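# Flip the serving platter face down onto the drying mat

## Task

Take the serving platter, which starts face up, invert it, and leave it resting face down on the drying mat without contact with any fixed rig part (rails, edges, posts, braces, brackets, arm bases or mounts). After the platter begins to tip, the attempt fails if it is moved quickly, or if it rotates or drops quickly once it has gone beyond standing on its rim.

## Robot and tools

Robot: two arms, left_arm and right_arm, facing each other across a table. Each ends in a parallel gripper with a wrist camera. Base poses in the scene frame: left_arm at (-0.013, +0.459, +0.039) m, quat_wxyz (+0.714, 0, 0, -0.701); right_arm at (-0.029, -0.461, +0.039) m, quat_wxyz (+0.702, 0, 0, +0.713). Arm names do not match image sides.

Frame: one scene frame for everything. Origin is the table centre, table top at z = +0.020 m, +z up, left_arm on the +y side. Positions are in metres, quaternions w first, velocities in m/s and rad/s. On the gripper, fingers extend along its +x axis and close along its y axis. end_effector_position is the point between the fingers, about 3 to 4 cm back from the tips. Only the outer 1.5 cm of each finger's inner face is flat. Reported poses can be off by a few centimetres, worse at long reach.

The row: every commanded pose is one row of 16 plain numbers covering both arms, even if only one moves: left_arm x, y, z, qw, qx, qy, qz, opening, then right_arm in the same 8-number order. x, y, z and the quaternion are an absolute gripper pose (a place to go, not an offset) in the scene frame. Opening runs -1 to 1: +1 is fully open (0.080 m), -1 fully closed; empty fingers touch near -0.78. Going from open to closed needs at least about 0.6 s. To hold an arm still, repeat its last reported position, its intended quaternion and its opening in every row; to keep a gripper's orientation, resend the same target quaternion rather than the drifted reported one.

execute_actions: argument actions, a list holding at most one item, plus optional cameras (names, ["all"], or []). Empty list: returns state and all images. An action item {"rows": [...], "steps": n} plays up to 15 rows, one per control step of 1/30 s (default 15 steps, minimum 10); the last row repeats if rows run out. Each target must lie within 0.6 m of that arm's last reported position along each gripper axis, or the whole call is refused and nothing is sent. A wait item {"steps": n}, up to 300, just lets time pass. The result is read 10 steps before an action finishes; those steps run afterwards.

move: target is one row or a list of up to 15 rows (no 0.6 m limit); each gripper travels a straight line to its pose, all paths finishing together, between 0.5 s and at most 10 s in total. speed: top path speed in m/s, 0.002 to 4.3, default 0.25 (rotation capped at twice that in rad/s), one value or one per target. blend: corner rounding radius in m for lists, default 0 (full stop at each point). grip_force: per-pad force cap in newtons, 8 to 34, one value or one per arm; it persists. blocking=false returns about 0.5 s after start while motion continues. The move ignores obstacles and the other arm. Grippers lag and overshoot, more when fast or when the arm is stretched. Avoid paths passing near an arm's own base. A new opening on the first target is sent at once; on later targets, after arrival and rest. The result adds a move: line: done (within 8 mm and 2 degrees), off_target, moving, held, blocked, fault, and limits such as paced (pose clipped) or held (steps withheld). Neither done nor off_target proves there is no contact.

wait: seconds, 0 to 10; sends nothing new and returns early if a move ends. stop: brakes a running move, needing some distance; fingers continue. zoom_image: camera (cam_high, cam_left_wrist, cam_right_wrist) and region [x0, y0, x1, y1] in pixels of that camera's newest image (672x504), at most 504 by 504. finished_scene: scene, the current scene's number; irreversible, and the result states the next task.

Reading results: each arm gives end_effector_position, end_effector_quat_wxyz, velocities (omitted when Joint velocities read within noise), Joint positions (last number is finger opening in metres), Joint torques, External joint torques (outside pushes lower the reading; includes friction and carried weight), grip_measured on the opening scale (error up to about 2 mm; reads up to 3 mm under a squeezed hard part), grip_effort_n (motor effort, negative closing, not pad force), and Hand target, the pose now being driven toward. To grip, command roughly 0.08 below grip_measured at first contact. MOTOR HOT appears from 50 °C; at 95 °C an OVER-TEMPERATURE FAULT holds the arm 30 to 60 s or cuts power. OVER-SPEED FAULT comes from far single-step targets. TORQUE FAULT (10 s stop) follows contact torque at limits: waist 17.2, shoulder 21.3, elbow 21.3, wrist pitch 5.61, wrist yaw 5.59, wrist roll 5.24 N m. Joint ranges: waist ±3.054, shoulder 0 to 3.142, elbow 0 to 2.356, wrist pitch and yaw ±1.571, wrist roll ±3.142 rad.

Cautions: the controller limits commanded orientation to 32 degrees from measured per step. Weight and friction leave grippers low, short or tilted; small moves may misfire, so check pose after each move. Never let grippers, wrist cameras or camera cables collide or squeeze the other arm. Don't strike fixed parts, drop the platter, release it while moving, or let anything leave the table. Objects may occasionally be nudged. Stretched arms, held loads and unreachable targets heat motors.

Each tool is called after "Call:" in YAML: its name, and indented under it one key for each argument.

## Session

Call:
execute_actions:
  actions: []

Scene clock: 0.00 s of 3974.00 s.
left_arm: end_effector_position=(-0.0556, +0.2940, +0.1991) grip_measured=+1.000 grip_effort_n=n/a end_effector_quat_wxyz=(+0.347, +0.491, +0.218, -0.769) | right_arm: end_effector_position=(-0.0617, -0.2116, +0.2977) grip_measured=+1.000 grip_effort_n=n/a end_effector_quat_wxyz=(+0.314, -0.051, +0.413, +0.853)
Joint positions: left_arm=[-0.03 0.86 0.846 -1.214 0.277 0.667 0.08] | right_arm=[-0.479 1.217 1.077 -1.192 -1.207 -0.514 0.08]
Joint velocities: within noise
Joint torques (N m): no reading
External joint torques (N m): no reading
Motor temperatures (°C): left_arm=[29 30 25 26 25 30] | right_arm=[28 29 27 28 30 27]
Heat: left arm: hottest shoulder 30 °C (+0.0 °C/min); right arm: hottest wrist yaw 30 °C (+0.0 °C/min).
Hand target: left_arm -0.0556, +0.2940, +0.1993; -0.348, -0.490, -0.218, +0.769 | right_arm -0.0618, -0.2117, +0.2980; +0.313, -0.050, +0.413, +0.854

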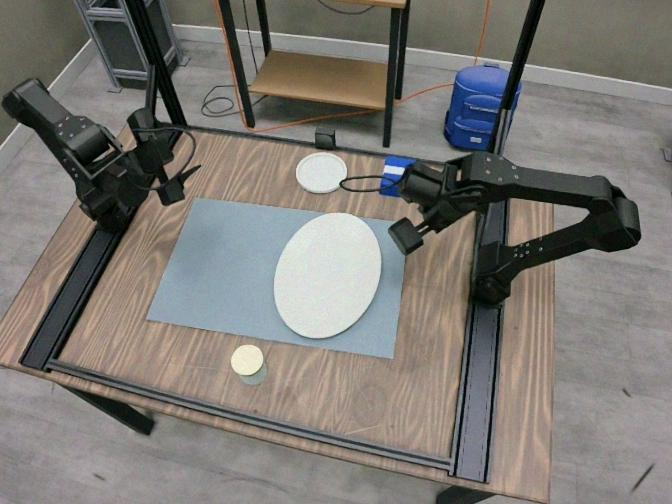

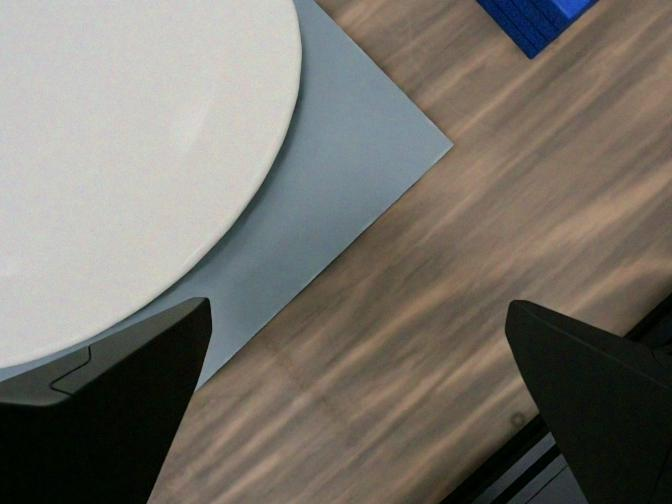

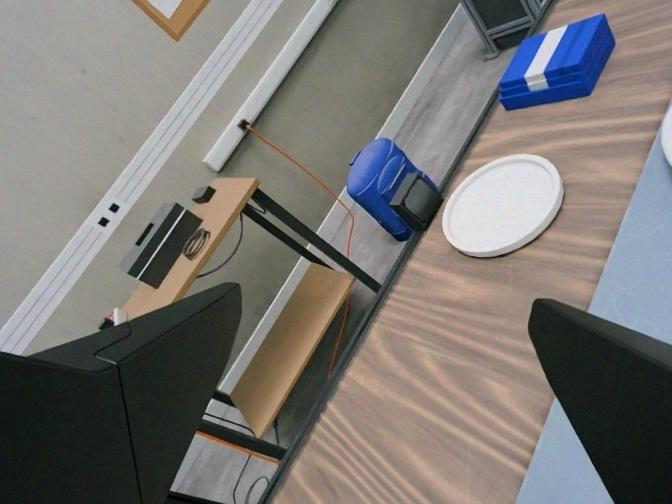

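Call:
move:
  target: [0.03, 0.28, 0.3, 0.674, 0.213, 0.213, -0.674, 0.0, 0.02, -0.1, 0.16, 0.6686, 0.2302, 0.6686, 0.2302, 0.0]
  cameras: ["all"]

Call:
zoom_image:
  camera: "cam_high"
  region: [240, 180, 430, 370]

Scene clock: 6.07 s of 3974.00 s.
left_arm: end_effector_position=(+0.0303, +0.2798, +0.2952) grip_measured=+0.004 grip_effort_n=-19.8 end_effector_quat_wxyz=(+0.672, +0.216, +0.220, -0.673) | right_arm: end_effector_position=(+0.0196, -0.1034, +0.1581) grip_measured=+0.003 grip_effort_n=-17.9 end_effector_quat_wxyz=(+0.667, +0.228, +0.671, +0.231)
Joint positions: left_arm=[0.634 0.628 0.937 -1.05 0.517 0.417 0.035] | right_arm=[-0.2 1.446 0.909 -0.381 -0.119 1.423 0.035]
Joint torques (N m): left_arm=[0.14 -0.62 8.25 1.52 0.46 -0.06] | right_arm=[0.29 -5.66 6.85 0.95 0.25 0.08]
External joint torques (N m): left_arm=[0.14 -0.86 2.26 0.1 0.23 -0.06] | right_arm=[0.27 -0.12 0.36 -0.32 0.28 0.11]
Heat: left arm: hottest shoulder 30 °C (+0.0 °C/min); right arm: hottest wrist yaw 30 °C (+0.0 °C/min).
Hand target: left_arm +0.0299, +0.2801, +0.2999; +0.674, +0.213, +0.213, -0.674 | right_arm +0.0200, -0.1001, +0.1600; +0.669, +0.230, +0.669, +0.230
Off the commanded pose: left_arm 0.005 m, 1 deg | right_arm 0.004 m, 0 deg.
Kept back: nothing.
move: done

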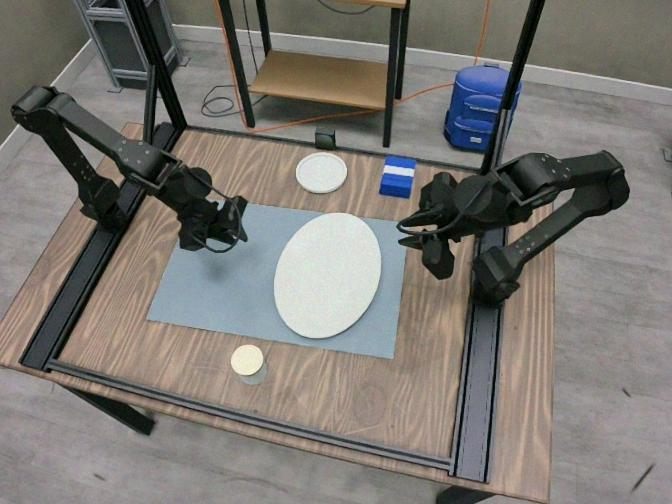

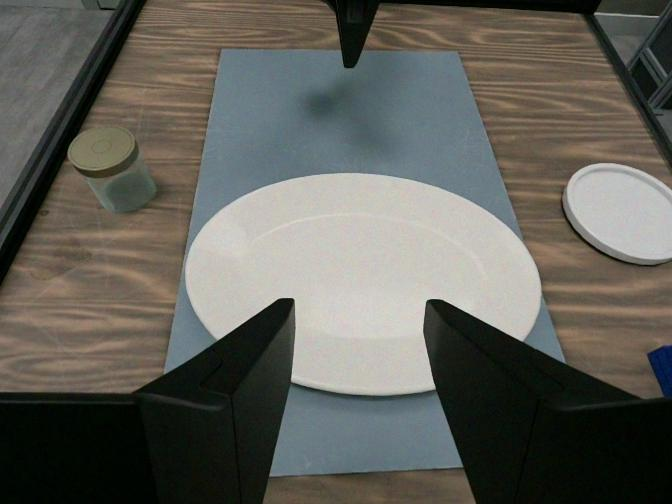

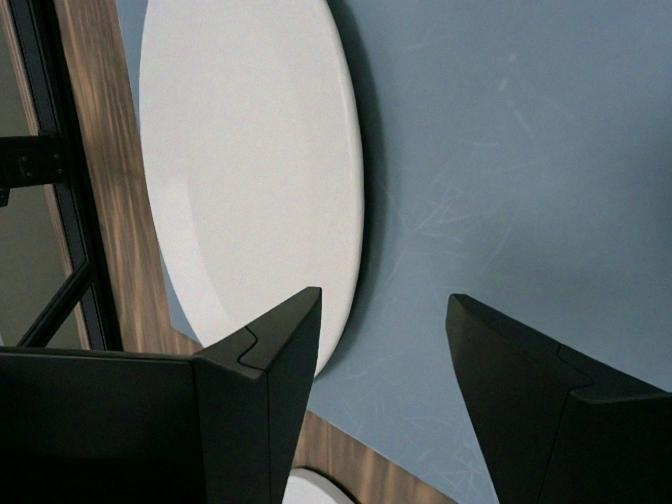

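Scaled by 2.653 from the camera's 672x504 image, which has a finer 960x720 frame.

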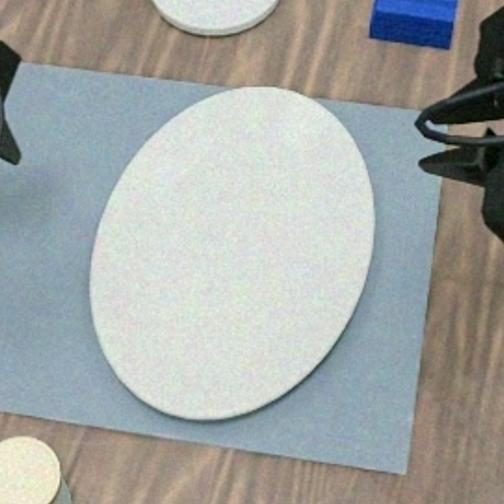

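Call:
move:
  target: [0.03, 0.28, 0.3, 0.674, 0.213, 0.213, -0.674, 0.0, 0.032, -0.06, 0.09, 0.6686, 0.2302, 0.6686, 0.2302, 0.0]
  cameras: ["all"]
  speed: 0.15

Scene clock: 8.07 s of 3974.00 s.
left_arm: end_effector_position=(+0.0304, +0.2798, +0.2952) grip_measured=+0.004 grip_effort_n=-19.8 end_effector_quat_wxyz=(+0.672, +0.216, +0.220, -0.673) | right_arm: end_effector_position=(+0.0311, -0.0589, +0.0944) grip_measured=+0.003 grip_effort_n=-17.9 end_effector_quat_wxyz=(+0.668, +0.233, +0.667, +0.233)
Joint positions: left_arm=[0.634 0.628 0.937 -1.05 0.517 0.417 0.035] | right_arm=[-0.208 1.726 0.908 -0.089 -0.118 1.419 0.035]
Joint torques (N m): left_arm=[0.16 -0.67 8.24 1.53 0.45 -0.04] | right_arm=[-0.29 -7.36 4.42 1.27 -0.05 -0.17]
External joint torques (N m): left_arm=[0.16 -0.89 2.22 0.1 0.22 -0.04] | right_arm=[-0.32 -0.25 -1.49 -0.03 -0.02 -0.14]
Heat: left arm: hottest shoulder 30 °C (+0.0 °C/min); right arm: hottest wrist yaw 30 °C (+0.0 °C/min).
Hand target: left_arm +0.0300, +0.2800, +0.3000; +0.674, +0.213, +0.213, -0.674 | right_arm +0.0320, -0.0600, +0.0901; +0.669, +0.230, +0.669, +0.230
Off the commanded pose: left_arm 0.005 m, 1 deg | right_arm 0.005 m, 1 deg.
Kept back: nothing.
move: done

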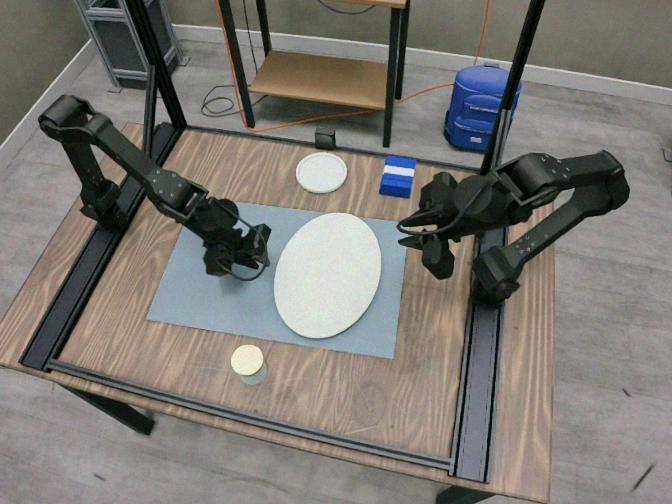

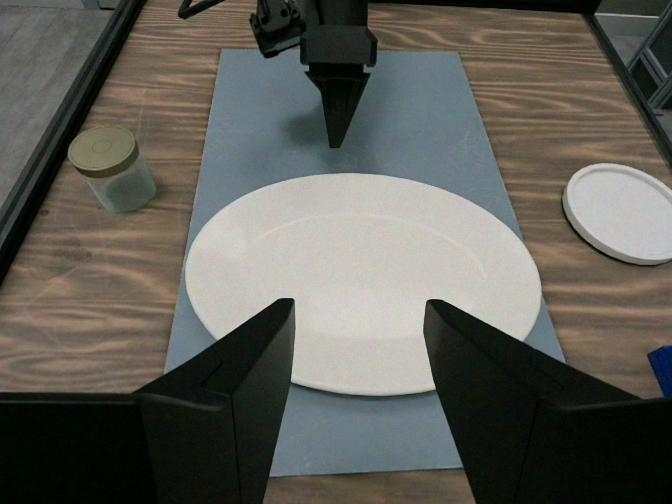

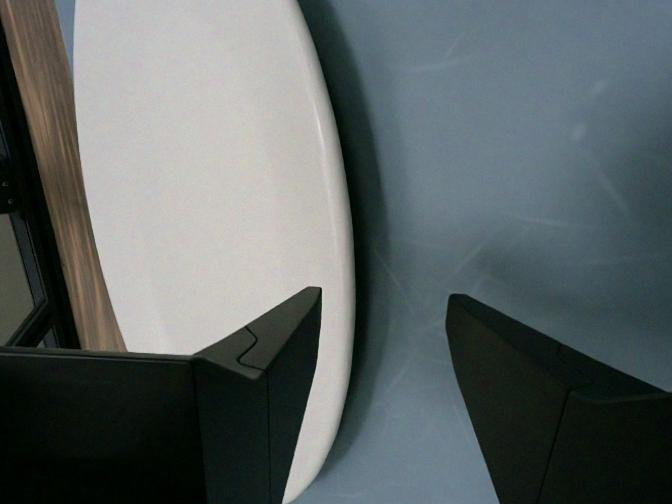

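Call:
move:
  target: [0.03, 0.28, 0.3, 0.674, 0.213, 0.213, -0.674, 0.0, 0.019, -0.037, 0.066, 0.6686, 0.2302, 0.6686, 0.2302, 0.0]
  cameras: ["all"]
  speed: 0.08

Scene clock: 9.27 s of 3974.00 s.
left_arm: end_effector_position=(+0.0304, +0.2798, +0.2952) grip_measured=+0.004 grip_effort_n=-19.8 end_effector_quat_wxyz=(+0.672, +0.216, +0.220, -0.673) | right_arm: end_effector_position=(+0.0203, -0.0460, +0.0690) grip_measured=+0.003 grip_effort_n=-13.3 end_effector_quat_wxyz=(+0.668, +0.228, +0.671, +0.227)
Joint positions: left_arm=[0.634 0.628 0.937 -1.05 0.517 0.417 0.035] | right_arm=[-0.169 1.829 0.925 -0.018 -0.096 1.452 0.035]
Joint torques (N m): left_arm=[0.18 -0.65 8.26 1.53 0.46 -0.04] | right_arm=[0.65 -5.07 6.78 2.26 0.22 0.06]
External joint torques (N m): left_arm=[0.17 -0.84 2.17 0.08 0.22 -0.05] | right_arm=[0.59 2.43 1.25 1.01 0.23 0.09]
Heat: left arm: hottest shoulder 30 °C (+0.0 °C/min); right arm: hottest shoulder 30 °C (+6.5 °C/min).
Hand target: left_arm +0.0300, +0.2800, +0.3000; +0.674, +0.213, +0.213, -0.674 | right_arm +0.0189, -0.0374, +0.0662; +0.669, +0.230, +0.669, +0.230
Off the commanded pose: left_arm 0.005 m, 1 deg | right_arm 0.010 m, 1 deg.
Kept back: nothing.
move: off_target (right_arm)

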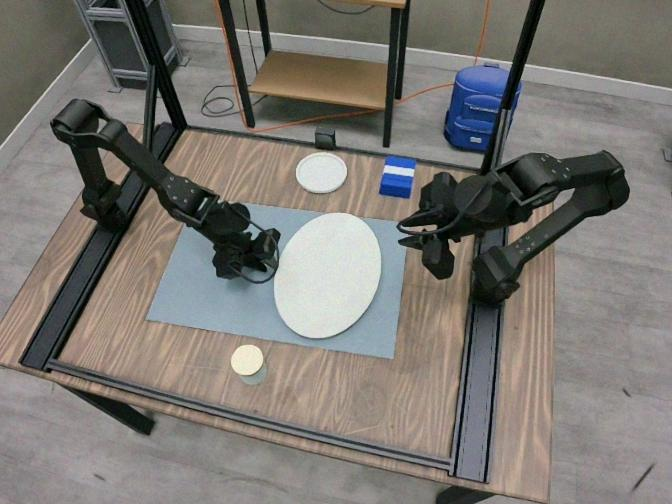

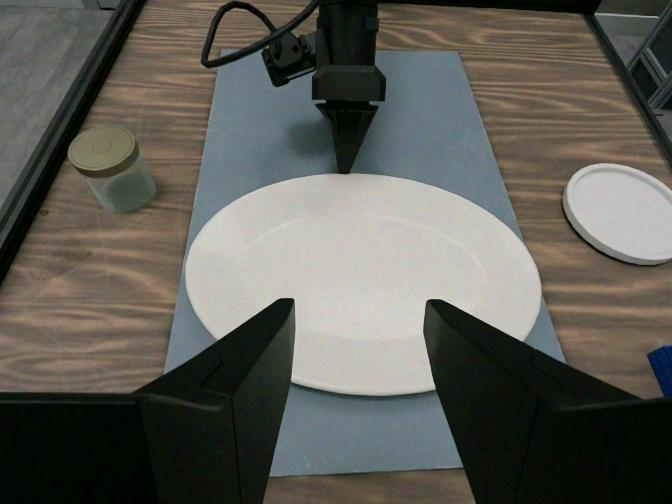

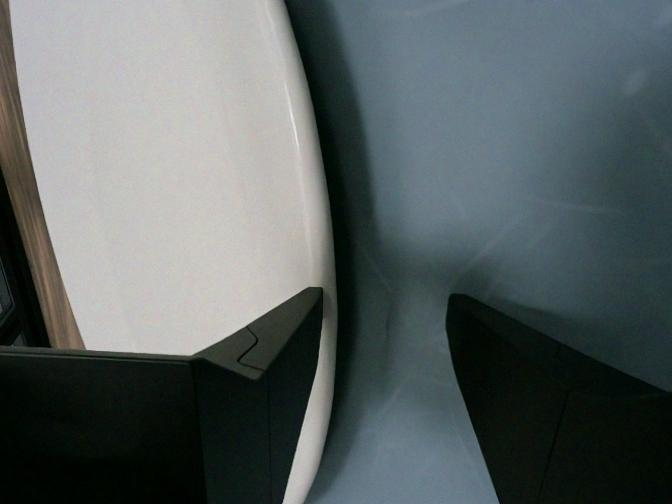

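Call:
move:
  target:
    - [0.03, 0.28, 0.3, 0.674, 0.213, 0.213, -0.674, 0.0, 0.019, -0.046, 0.088, 0.6686, 0.2302, 0.6686, 0.2302, 0.0]
    - [0.03, 0.28, 0.3, 0.674, 0.213, 0.213, -0.674, 0.0, 0.018, -0.028, 0.073, 0.6686, 0.2302, 0.6686, 0.2302, 0.0]
  cameras: ["cam_left_wrist","cam_right_wrist"]
  speed: 0.08

Scene clock: 11.47 s of 3974.00 s.
left_arm: end_effector_position=(+0.0304, +0.2798, +0.2952) grip_measured=+0.004 grip_effort_n=-19.8 end_effector_quat_wxyz=(+0.672, +0.216, +0.220, -0.673) | right_arm: end_effector_position=(+0.0177, -0.0318, +0.0731) grip_measured=+0.002 grip_effort_n=-13.3 end_effector_quat_wxyz=(+0.667, +0.228, +0.671, +0.230)
Joint positions: left_arm=[0.634 0.628 0.937 -1.05 0.517 0.417 0.035] | right_arm=[-0.156 1.862 0.987 -0.041 -0.092 1.458 0.035]
Joint torques (N m): left_arm=[0.18 -0.67 8.23 1.53 0.45 -0.05] | right_arm=[0.14 -8.25 5.82 1.3 0.2 0.13]
External joint torques (N m): left_arm=[0.16 -0.96 2.22 0.09 0.23 -0.05] | right_arm=[0.11 -0.29 0.1 0.02 0.21 0.16]
Heat: left arm: hottest shoulder 30 °C (+0.0 °C/min); right arm: hottest shoulder 30 °C (+5.2 °C/min).
Hand target: left_arm +0.0300, +0.2800, +0.3000; +0.674, +0.213, +0.213, -0.674 | right_arm +0.0179, -0.0280, +0.0731; +0.668, +0.230, +0.669, +0.230
Off the commanded pose: left_arm 0.005 m, 1 deg | right_arm 0.004 m, 0 deg.
Kept back: nothing.
move: done
Images, in order (width x height): cam_left_wrist 672x504, cam_right_wrist 672x504.

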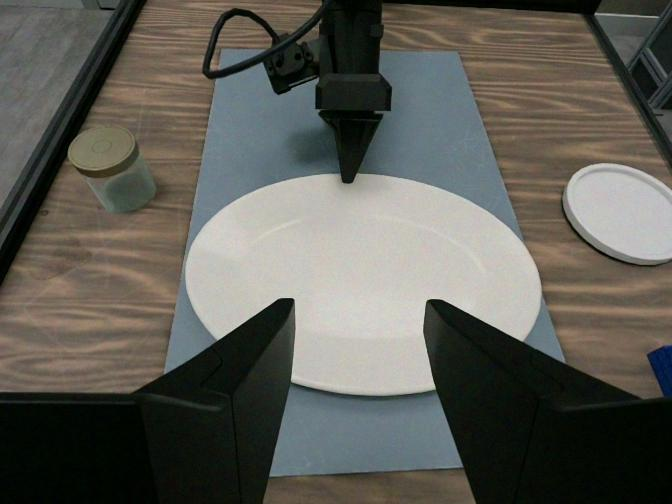

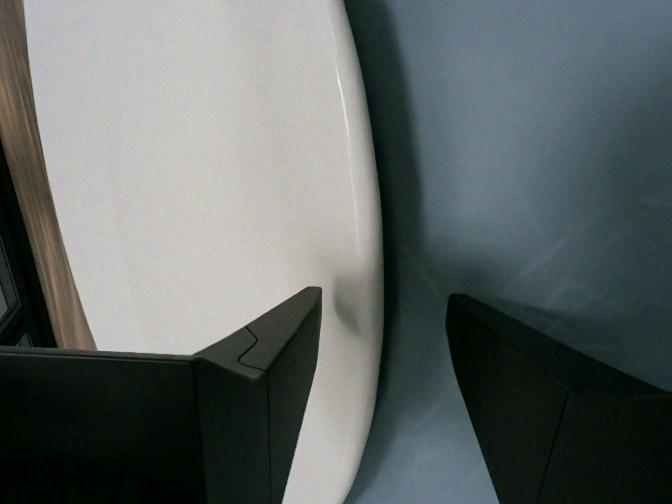

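Call:
move:
  target:
    - [0.03, 0.28, 0.3, 0.674, 0.213, 0.213, -0.674, 0.0, 0.018, -0.010, 0.058, 0.6686, 0.2302, 0.6686, 0.2302, 0.0]
  cameras: ["cam_right_wrist"]
  speed: 0.06

Scene clock: 12.63 s of 3974.00 s.
left_arm: end_effector_position=(+0.0304, +0.2798, +0.2952) grip_measured=+0.004 grip_effort_n=-19.8 end_effector_quat_wxyz=(+0.672, +0.216, +0.220, -0.673) | right_arm: end_effector_position=(+0.0195, -0.0105, +0.0673) grip_measured=+0.002 grip_effort_n=-13.3 end_effector_quat_wxyz=(+0.666, +0.236, +0.666, +0.237)
Joint positions: left_arm=[0.634 0.628 0.937 -1.05 0.517 0.417 0.035] | right_arm=[-0.152 1.939 1.051 -0.005 -0.087 1.464 0.035]
Joint torques (N m): left_arm=[0.18 -0.67 8.24 1.53 0.45 -0.04] | right_arm=[0.29 -6.67 5.18 1.15 0.19 0.09]
External joint torques (N m): left_arm=[0.18 -0.89 2.22 0.1 0.22 -0.04] | right_arm=[0.33 1.84 -0.51 -0.18 0.2 0.12]
Heat: left arm: hottest shoulder 30 °C (+0.0 °C/min); right arm: hottest shoulder 30 °C (+4.7 °C/min).
Hand target: left_arm +0.0300, +0.2800, +0.3000; +0.674, +0.213, +0.213, -0.674 | right_arm +0.0180, -0.0104, +0.0580; +0.669, +0.230, +0.669, +0.230
Off the commanded pose: left_arm 0.005 m, 1 deg | right_arm 0.009 m, 1 deg.
Kept back: nothing.
move: off_target (right_arm)
Images, in order (width x height): cam_right_wrist 672x504.

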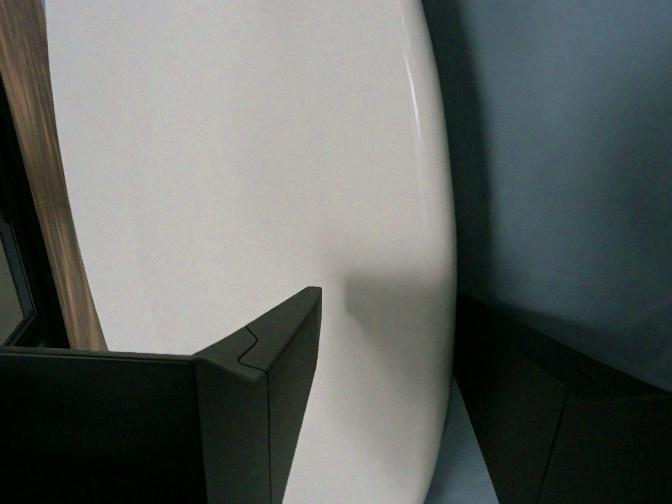

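Call:
move:
  target: [0.03, 0.28, 0.3, 0.674, 0.213, 0.213, -0.674, 0.0, 0.0185, -0.013, 0.057, 0.6686, 0.2302, 0.6686, 0.2302, -0.6]
  cameras: ["cam_right_wrist"]
  speed: 0.06
  grip_force: 14

Call:
move:
  target: [0.03, 0.28, 0.3, 0.674, 0.213, 0.213, -0.674, 0.0, 0.0185, -0.016, 0.11, 0.6686, 0.2302, 0.6686, 0.2302, -0.7]
  cameras: ["cam_left_wrist","cam_right_wrist"]
  speed: 0.04
  grip_force: 16

Scene clock: 14.00 s of 3974.00 s.
left_arm: end_effector_position=(+0.0304, +0.2798, +0.2952) grip_measured=+0.004 grip_effort_n=-19.8 end_effector_quat_wxyz=(+0.672, +0.216, +0.220, -0.673) | right_arm: end_effector_position=(+0.0190, -0.0105, +0.0654) grip_measured=-0.272 grip_effort_n=-44.0 end_effector_quat_wxyz=(+0.667, +0.234, +0.667, +0.238)
Joint positions: left_arm=[0.634 0.628 0.937 -1.05 0.517 0.417 0.035] | right_arm=[-0.151 1.944 1.051 -0.003 -0.086 1.461 0.023]
Joint torques (N m): left_arm=[0.18 -0.66 8.25 1.53 0.45 -0.04] | right_arm=[0.34 -8.31 3.79 1.48 0.14 0.1]
External joint torques (N m): left_arm=[0.17 -0.88 2.2 0.1 0.22 -0.04] | right_arm=[0.34 0.21 -1.89 0.17 0.15 0.14]
Heat: left arm: hottest shoulder 30 °C (+0.0 °C/min); right arm: hottest shoulder 30 °C (+4.3 °C/min).
Hand target: left_arm +0.0300, +0.2800, +0.3000; +0.674, +0.213, +0.213, -0.674 | right_arm +0.0184, -0.0131, +0.0571; +0.669, +0.230, +0.669, +0.230
Off the commanded pose: left_arm 0.005 m, 1 deg | right_arm 0.009 m, 1 deg.
Kept back: nothing.
grip_force (N): 14, 14
move: off_target (right_arm)
Images, in order (width x height): cam_right_wrist 672x504.

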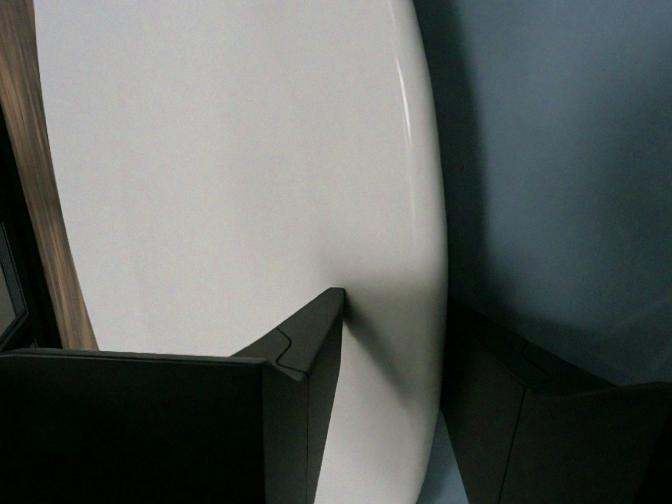

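Scene clock: 15.63 s of 3974.00 s.
left_arm: end_effector_position=(+0.0304, +0.2798, +0.2952) grip_measured=+0.004 grip_effort_n=-19.8 end_effector_quat_wxyz=(+0.672, +0.216, +0.220, -0.673) | right_arm: end_effector_position=(+0.0172, -0.0146, +0.1004) grip_measured=-0.409 grip_effort_n=-47.7 end_effector_quat_wxyz=(+0.668, +0.225, +0.671, +0.229)
Joint positions: left_arm=[0.634 0.628 0.937 -1.05 0.517 0.417 0.035] | right_arm=[-0.148 1.862 1.118 -0.178 -0.086 1.461 0.017]
Joint torques (N m): left_arm=[0.17 -0.67 8.26 1.53 0.46 -0.05] | right_arm=[-0.22 -13.12 5.58 -0.14 0.14 0.08]
External joint torques (N m): left_arm=[0.17 -0.89 2.27 0.11 0.23 -0.05] | right_arm=[-0.2 -4.77 -0.51 -1.41 0.15 0.11]
Heat: left arm: hottest shoulder 30 °C (+0.0 °C/min); right arm: hottest shoulder 31 °C (+7.7 °C/min).
Hand target: left_arm +0.0300, +0.2800, +0.3000; +0.674, +0.213, +0.213, -0.674 | right_arm +0.0186, -0.0159, +0.1098; +0.669, +0.230, +0.669, +0.230
Off the commanded pose: left_arm 0.005 m, 1 deg | right_arm 0.010 m, 1 deg.
Kept back: nothing.
grip_force (N): 16, 16
move: off_target (right_arm)
Images, in order (width x height): cam_left_wrist 672x504, cam_right_wrist 672x504.

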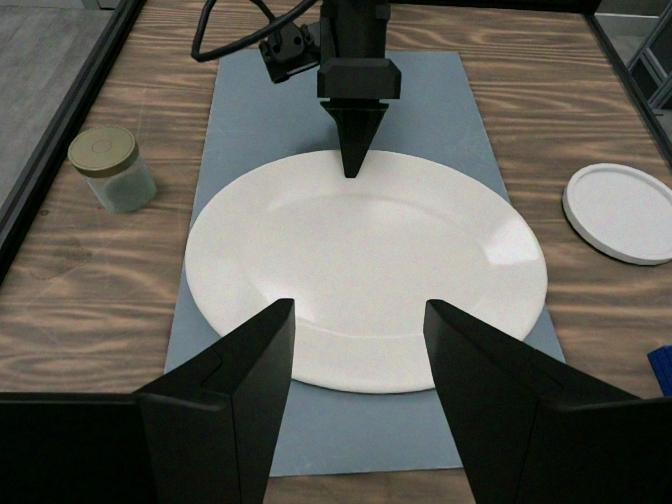

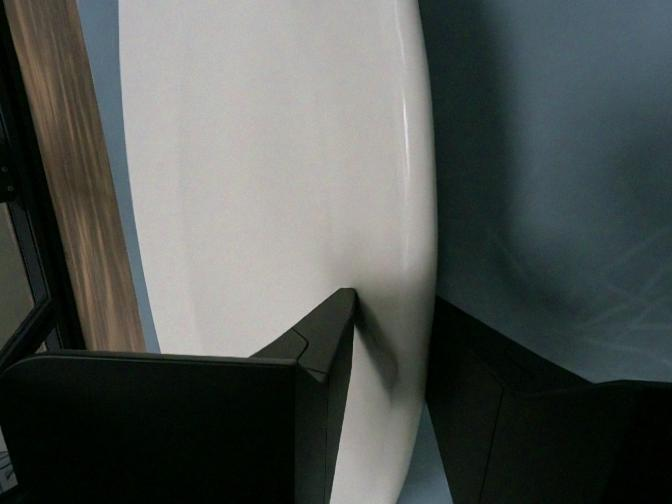

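Call:
move:
  target: [0.03, 0.28, 0.3, 0.674, 0.213, 0.213, -0.674, 0.0, 0.0185, -0.016, 0.155, 0.6686, 0.2302, 0.6686, 0.2302, -0.78]
  cameras: []
  speed: 0.045
  grip_force: 20

Call:
move:
  target: [0.03, 0.28, 0.3, 0.674, 0.213, 0.213, -0.674, 0.0, 0.0185, -0.02, 0.21, 0.6686, 0.2302, 0.6686, 0.2302, -0.8]
  cameras: ["cam_left_wrist","cam_right_wrist"]
  speed: 0.05
  grip_force: 34

Scene clock: 17.50 s of 3974.00 s.
left_arm: end_effector_position=(+0.0304, +0.2798, +0.2952) grip_measured=+0.004 grip_effort_n=-19.8 end_effector_quat_wxyz=(+0.672, +0.216, +0.220, -0.673) | right_arm: end_effector_position=(+0.0161, -0.0202, +0.1312) grip_measured=-0.485 grip_effort_n=-55.6 end_effector_quat_wxyz=(+0.671, +0.211, +0.678, +0.215)
Joint positions: left_arm=[0.634 0.628 0.937 -1.05 0.517 0.417 0.035] | right_arm=[-0.147 1.81 1.208 -0.362 -0.086 1.461 0.013]
Joint torques (N m): left_arm=[0.17 -0.66 8.24 1.53 0.46 -0.04] | right_arm=[-0.49 -14.52 7.71 0.41 0.17 0.07]
External joint torques (N m): left_arm=[0.18 -0.83 2.15 0.08 0.22 -0.05] | right_arm=[-0.54 -6.32 1.39 -0.79 0.19 0.1]
Heat: left arm: hottest shoulder 30 °C (+0.0 °C/min); right arm: hottest shoulder 32 °C (+10.3 °C/min).
Hand target: left_arm +0.0300, +0.2800, +0.3000; +0.674, +0.213, +0.213, -0.674 | right_arm +0.0184, -0.0163, +0.1548; +0.669, +0.230, +0.669, +0.230
Off the commanded pose: left_arm 0.005 m, 1 deg | right_arm 0.024 m, 3 deg.
Kept back: nothing.
grip_force (N): 20, 20
move: off_target (right_arm)
No camera images: "cameras" was empty.

Scene clock: 18.90 s of 3974.00 s.
left_arm: end_effector_position=(+0.0304, +0.2798, +0.2952) grip_measured=+0.004 grip_effort_n=-19.8 end_effector_quat_wxyz=(+0.672, +0.216, +0.220, -0.673) | right_arm: end_effector_position=(+0.0156, -0.0250, +0.1783) grip_measured=-0.602 grip_effort_n=-83.5 end_effector_quat_wxyz=(+0.672, +0.204, +0.681, +0.206)
Joint positions: left_arm=[0.634 0.628 0.937 -1.05 0.517 0.417 0.035] | right_arm=[-0.147 1.759 1.352 -0.581 -0.086 1.461 0.008]
Joint torques (N m): left_arm=[0.16 -0.66 8.25 1.53 0.46 -0.04] | right_arm=[-0.34 -15.23 9.12 0.84 0.12 0.08]
External joint torques (N m): left_arm=[0.16 -0.87 2.17 0.08 0.22 -0.05] | right_arm=[-0.41 -7.17 2.53 -0.34 0.14 0.11]
Heat: left arm: hottest shoulder 30 °C (+0.0 °C/min); right arm: hottest shoulder 33 °C (+12.7 °C/min).
Hand target: left_arm +0.0300, +0.2800, +0.3000; +0.674, +0.213, +0.213, -0.674 | right_arm +0.0183, -0.0209, +0.2097; +0.669, +0.230, +0.669, +0.230
Off the commanded pose: left_arm 0.005 m, 1 deg | right_arm 0.032 m, 4 deg.
Kept back: nothing.
move: off_target (right_arm)
Images, in order (width x height): cam_left_wrist 672x504, cam_right_wrist 672x504.

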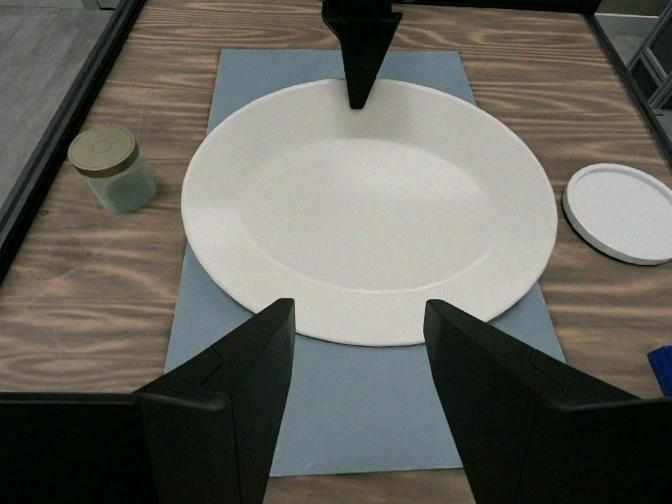

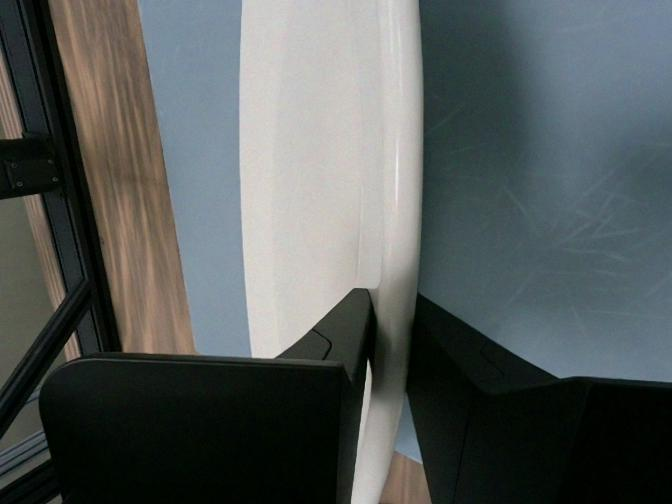

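Call:
move:
  target:
    - [0.03, 0.28, 0.3, 0.674, 0.213, 0.213, -0.674, 0.0, 0.0185, -0.09, 0.265, 0.7002, 0.0984, 0.7002, 0.0984, -0.8]
    - [0.03, 0.28, 0.3, 0.674, 0.213, 0.213, -0.674, 0.0, 0.0185, -0.14, 0.35, 0.7002, 0.0984, 0.7002, 0.0984, -0.8]
  cameras: ["all"]
  speed: 0.08
  blend: 0.03

Scene clock: 23.47 s of 3974.00 s.
left_arm: end_effector_position=(+0.0304, +0.2798, +0.2952) grip_measured=+0.004 grip_effort_n=-19.8 end_effector_quat_wxyz=(+0.672, +0.216, +0.220, -0.673) | right_arm: end_effector_position=(+0.0198, -0.1353, +0.3164) grip_measured=-0.613 grip_effort_n=-83.5 end_effector_quat_wxyz=(+0.703, +0.094, +0.699, +0.091)
Joint positions: left_arm=[0.634 0.628 0.937 -1.05 0.517 0.417 0.035] | right_arm=[-0.181 1.694 1.962 -1.578 -0.036 1.414 0.007]
Joint torques (N m): left_arm=[0.18 -0.66 8.24 1.53 0.46 -0.04] | right_arm=[-0.38 -14.59 10.22 0.45 -0.24 -0.08]
External joint torques (N m): left_arm=[0.18 -0.86 2.19 0.09 0.22 -0.05] | right_arm=[-0.35 -8.16 4.75 -0.28 -0.27 -0.07]
Motor temperatures (°C): left_arm=[29 30 29 29 25 30] | right_arm=[28 36 32 30 30 26]
Heat: left arm: hottest shoulder 30 °C (+0.0 °C/min); right arm: hottest shoulder 36 °C (+17.9 °C/min). Heating fast: the right arm's shoulder motor: a push or a pull is the cause, and it goes on while you think. Ease it with your next call, before anything else.
Hand target: left_arm +0.0300, +0.2800, +0.3000; +0.674, +0.213, +0.213, -0.674 | right_arm +0.0182, -0.1416, +0.3483; +0.700, +0.130, +0.690, +0.130
Off the commanded pose: left_arm 0.005 m, 1 deg | right_arm 0.034 m, 1 deg.
joint sent to its limit (right arm) — joint 4 (wrist pitch), lower limit.
Kept back: nothing.
move: off_target (right_arm)

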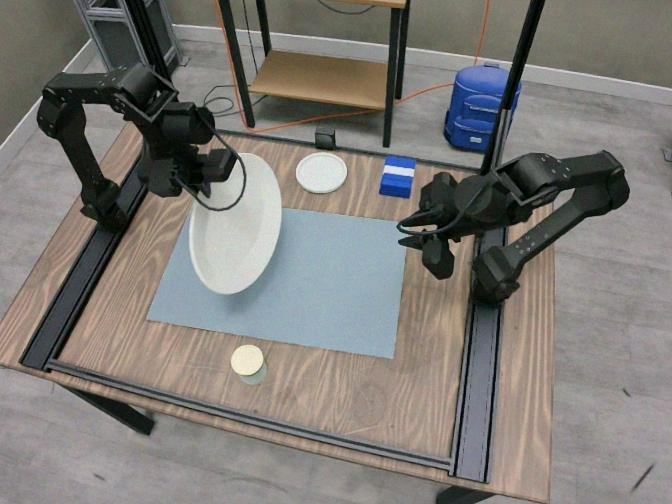

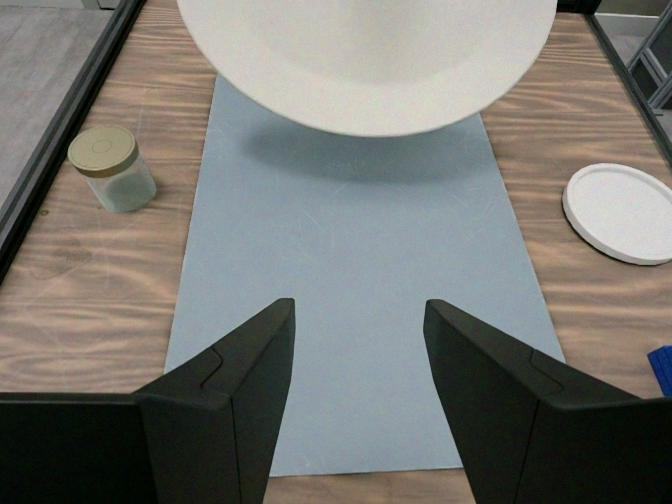

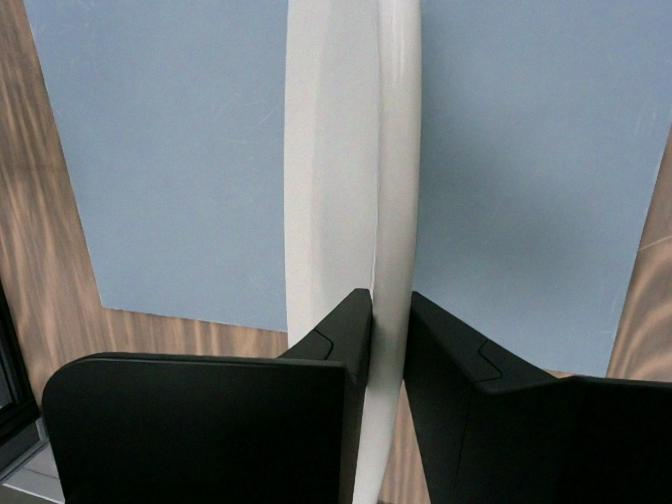

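Call:
move:
  target: [0.03, 0.28, 0.3, 0.674, 0.213, 0.213, -0.674, 0.0, 0.0185, -0.14, 0.35, 0.5647, -0.4255, 0.4255, 0.5647, -0.8]
  cameras: ["cam_high","cam_right_wrist"]
  speed: 0.14

Call:
move:
  target: [0.03, 0.28, 0.3, 0.674, 0.213, 0.213, -0.674, 0.0, 0.0185, -0.14, 0.355, 0.0984, -0.7002, -0.0984, 0.7002, -0.8]
  cameras: ["all"]
  speed: 0.11

Scene clock: 29.97 s of 3974.00 s.
left_arm: end_effector_position=(+0.0304, +0.2798, +0.2952) grip_measured=+0.004 grip_effort_n=-19.8 end_effector_quat_wxyz=(+0.672, +0.216, +0.220, -0.673) | right_arm: end_effector_position=(+0.0216, -0.1356, +0.3165) grip_measured=-0.613 grip_effort_n=-83.5 end_effector_quat_wxyz=(+0.565, -0.429, +0.431, +0.557)
Joint positions: left_arm=[0.634 0.628 0.937 -1.05 0.517 0.417 0.035] | right_arm=[-0.188 1.694 1.962 -1.578 -0.038 -0.157 0.007]
Joint torques (N m): left_arm=[0.17 -0.67 8.25 1.53 0.45 -0.04] | right_arm=[0.14 -14.72 10.21 0.51 -0.22 -0.06]
External joint torques (N m): left_arm=[0.17 -0.93 2.22 0.09 0.22 -0.04] | right_arm=[0.14 -8.15 4.65 -0.27 -0.17 -0.06]
Motor temperatures (°C): left_arm=[29 30 30 29 25 30] | right_arm=[27 41 36 29 31 26]
Heat: left arm: hottest shoulder 30 °C (+0.0 °C/min); right arm: hottest shoulder 41 °C (+24.0 °C/min), its elbow heating fast: 36 °C (+30.1 °C/min). Heating fast: the right arm's shoulder motor and the right arm's elbow motor: a push or a pull is the cause, and it goes on while you think. Ease it with your next call, before anything else.
Hand target: left_arm +0.0300, +0.2800, +0.3000; +0.674, +0.213, +0.213, -0.674 | right_arm +0.0183, -0.1416, +0.3483; +0.587, -0.403, +0.396, +0.580
Off the commanded pose: left_arm 0.005 m, 1 deg | right_arm 0.034 m, 1 deg.
joint sent to its limit (right arm) — joint 4 (wrist pitch), lower limit.
Kept back: nothing.
move: off_target (right_arm)
Images, in order (width x height): cam_high 672x504, cam_right_wrist 672x504.

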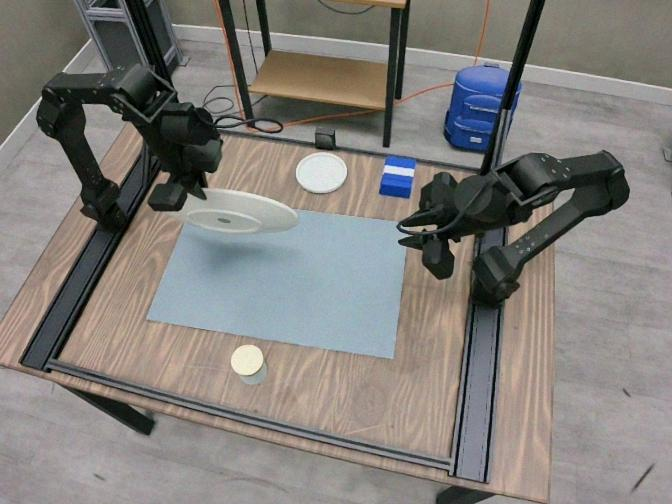

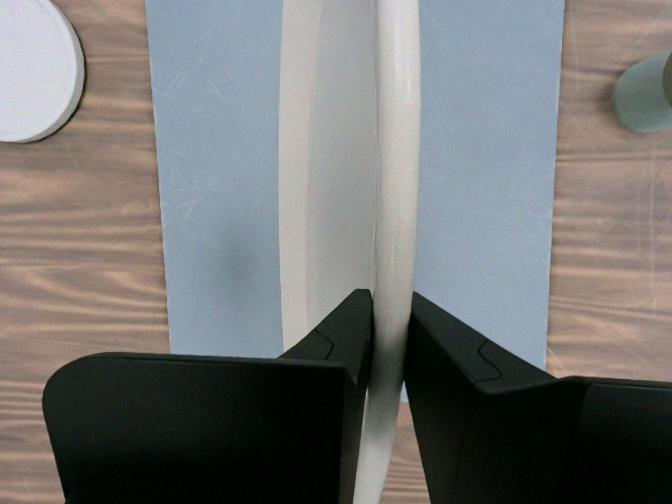

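Scene clock: 37.40 s of 3974.00 s.
left_arm: end_effector_position=(+0.0304, +0.2798, +0.2952) grip_measured=+0.004 grip_effort_n=-19.8 end_effector_quat_wxyz=(+0.672, +0.216, +0.220, -0.673) | right_arm: end_effector_position=(+0.0202, -0.1344, +0.3212) grip_measured=-0.613 grip_effort_n=-83.5 end_effector_quat_wxyz=(+0.104, -0.699, -0.094, +0.702)
Joint positions: left_arm=[0.634 0.628 0.937 -1.05 0.517 0.417 0.035] | right_arm=[-0.188 1.693 1.977 -1.578 -0.05 -1.722 0.007]
Joint torques (N m): left_arm=[0.18 -0.67 8.26 1.53 0.45 -0.04] | right_arm=[0.25 -14.73 10.08 0.5 0.04 -0.13]
External joint torques (N m): left_arm=[0.17 -0.91 2.23 0.08 0.22 -0.04] | right_arm=[0.24 -8.35 4.66 -0.24 0.12 -0.14]
Heat: left arm: hottest shoulder 30 °C (+0.0 °C/min); right arm: hottest shoulder 41 °C (+19.3 °C/min).
Hand target: left_arm +0.0300, +0.2800, +0.3000; +0.674, +0.213, +0.213, -0.674 | right_arm +0.0183, -0.1416, +0.3532; -0.137, +0.700, +0.135, -0.688
Off the commanded pose: left_arm 0.005 m, 1 deg | right_arm 0.034 m, 1 deg.
joint sent to its limit (right arm) — joint 4 (wrist pitch), lower limit.
Kept back: nothing.
move: off_target (right_arm)

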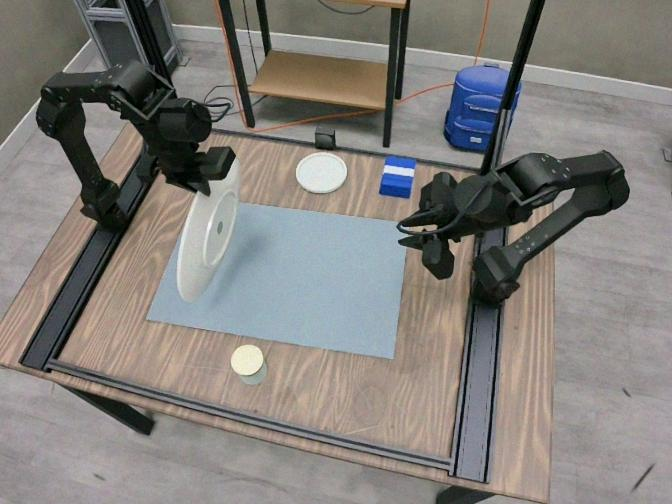

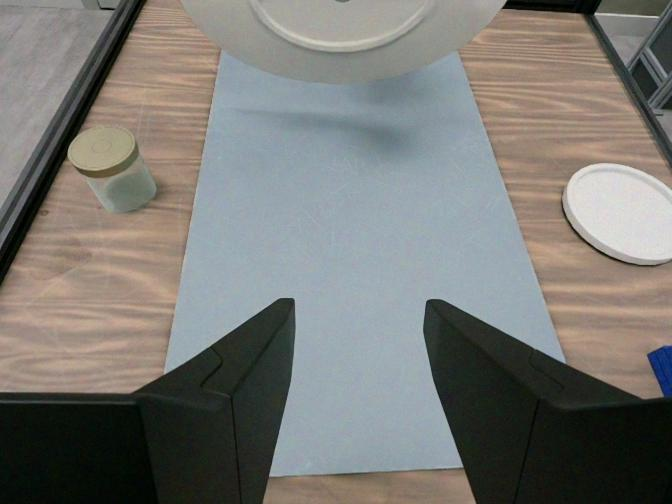

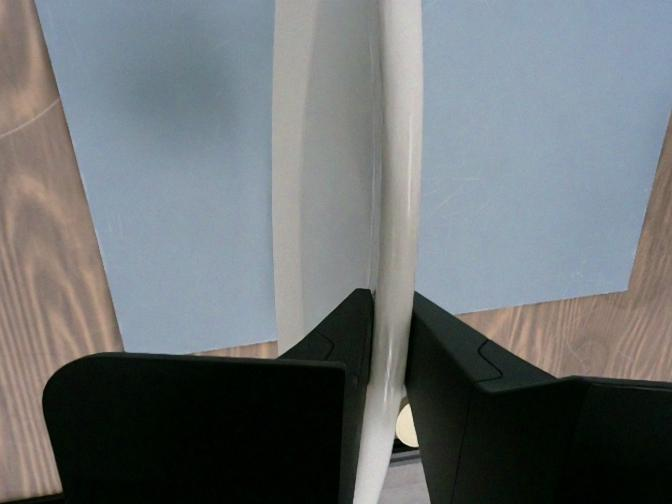

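Call:
move:
  target:
    - [0.03, 0.28, 0.3, 0.674, 0.213, 0.213, -0.674, 0.0, 0.0185, 0.045, 0.315, 0.2989, -0.6409, -0.2989, 0.6409, -0.8]
    - [0.03, 0.28, 0.3, 0.674, 0.213, 0.213, -0.674, 0.0, 0.0185, -0.03, 0.24, 0.4305, -0.561, -0.4305, 0.561, -0.8]
  cameras: ["all"]
  speed: 0.08
  blend: 0.02

Scene clock: 43.93 s of 3974.00 s.
left_arm: end_effector_position=(+0.0304, +0.2798, +0.2952) grip_measured=+0.004 grip_effort_n=-19.8 end_effector_quat_wxyz=(+0.672, +0.216, +0.220, -0.673) | right_arm: end_effector_position=(+0.0170, -0.0351, +0.2013) grip_measured=-0.613 grip_effort_n=-83.5 end_effector_quat_wxyz=(+0.401, -0.582, -0.394, +0.588) end_effector_velocity=(-0.001, -0.003, -0.003) end_effector_angular_velocity=(-0.002, -0.004, +0.007)
Joint positions: left_arm=[0.634 0.628 0.937 -1.05 0.517 0.417 0.035] | right_arm=[-0.176 1.522 0.767 0.373 -0.151 -1.618 0.007]
Joint velocities: left_arm=[within noise] | right_arm=[-0.002 -0.007 -0.017 0.007 -0.007 -0.007 0]
Joint torques (N m): left_arm=[0.18 -0.66 8.24 1.53 0.45 -0.04] | right_arm=[-0.4 -13.04 7.97 4.37 -0.3 0.09]
External joint torques (N m): left_arm=[0.18 -0.84 2.19 0.11 0.22 -0.05] | right_arm=[-0.4 -6.97 1.5 2.69 -0.25 0.04]
Motor temperatures (°C): left_arm=[29 30 31 30 25 30] | right_arm=[27 44 39 35 31 26]
Heat: left arm: hottest elbow 31 °C (+8.2 °C/min); right arm: hottest shoulder 44 °C (+20.5 °C/min), its wrist pitch heating fast: 35 °C (+30.2 °C/min). Heating fast: the right arm's wrist pitch motor: a push or a pull is the cause, and it goes on while you think. Ease it with your next call, before anything else.
Hand target: left_arm +0.0300, +0.2800, +0.3000; +0.674, +0.213, +0.213, -0.674 | right_arm +0.0182, -0.0314, +0.2396; -0.430, +0.561, +0.431, -0.561
Off the commanded pose: left_arm 0.005 m, 1 deg | right_arm 0.039 m, 7 deg.
Kept back: nothing.
move: off_target (right_arm)

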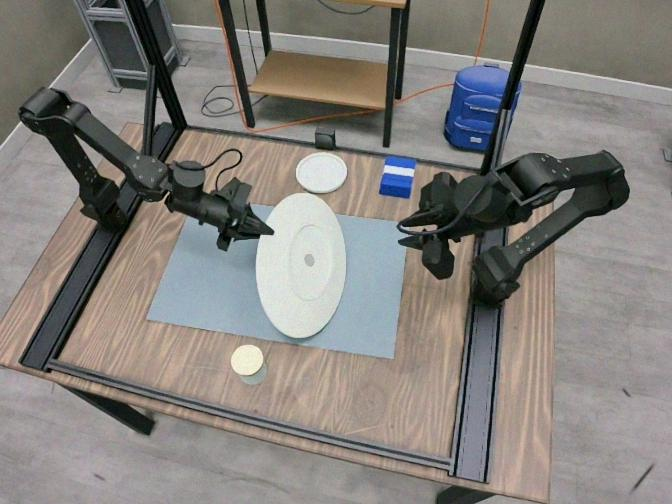

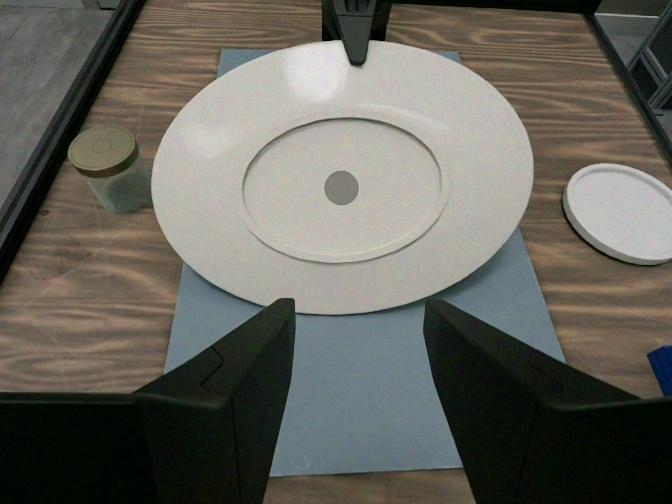

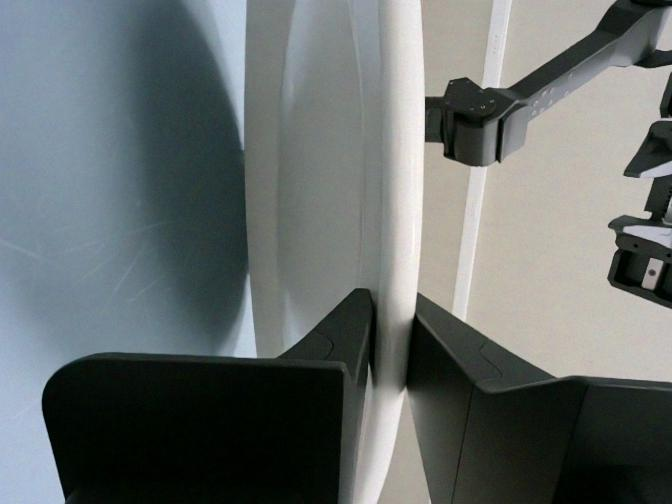

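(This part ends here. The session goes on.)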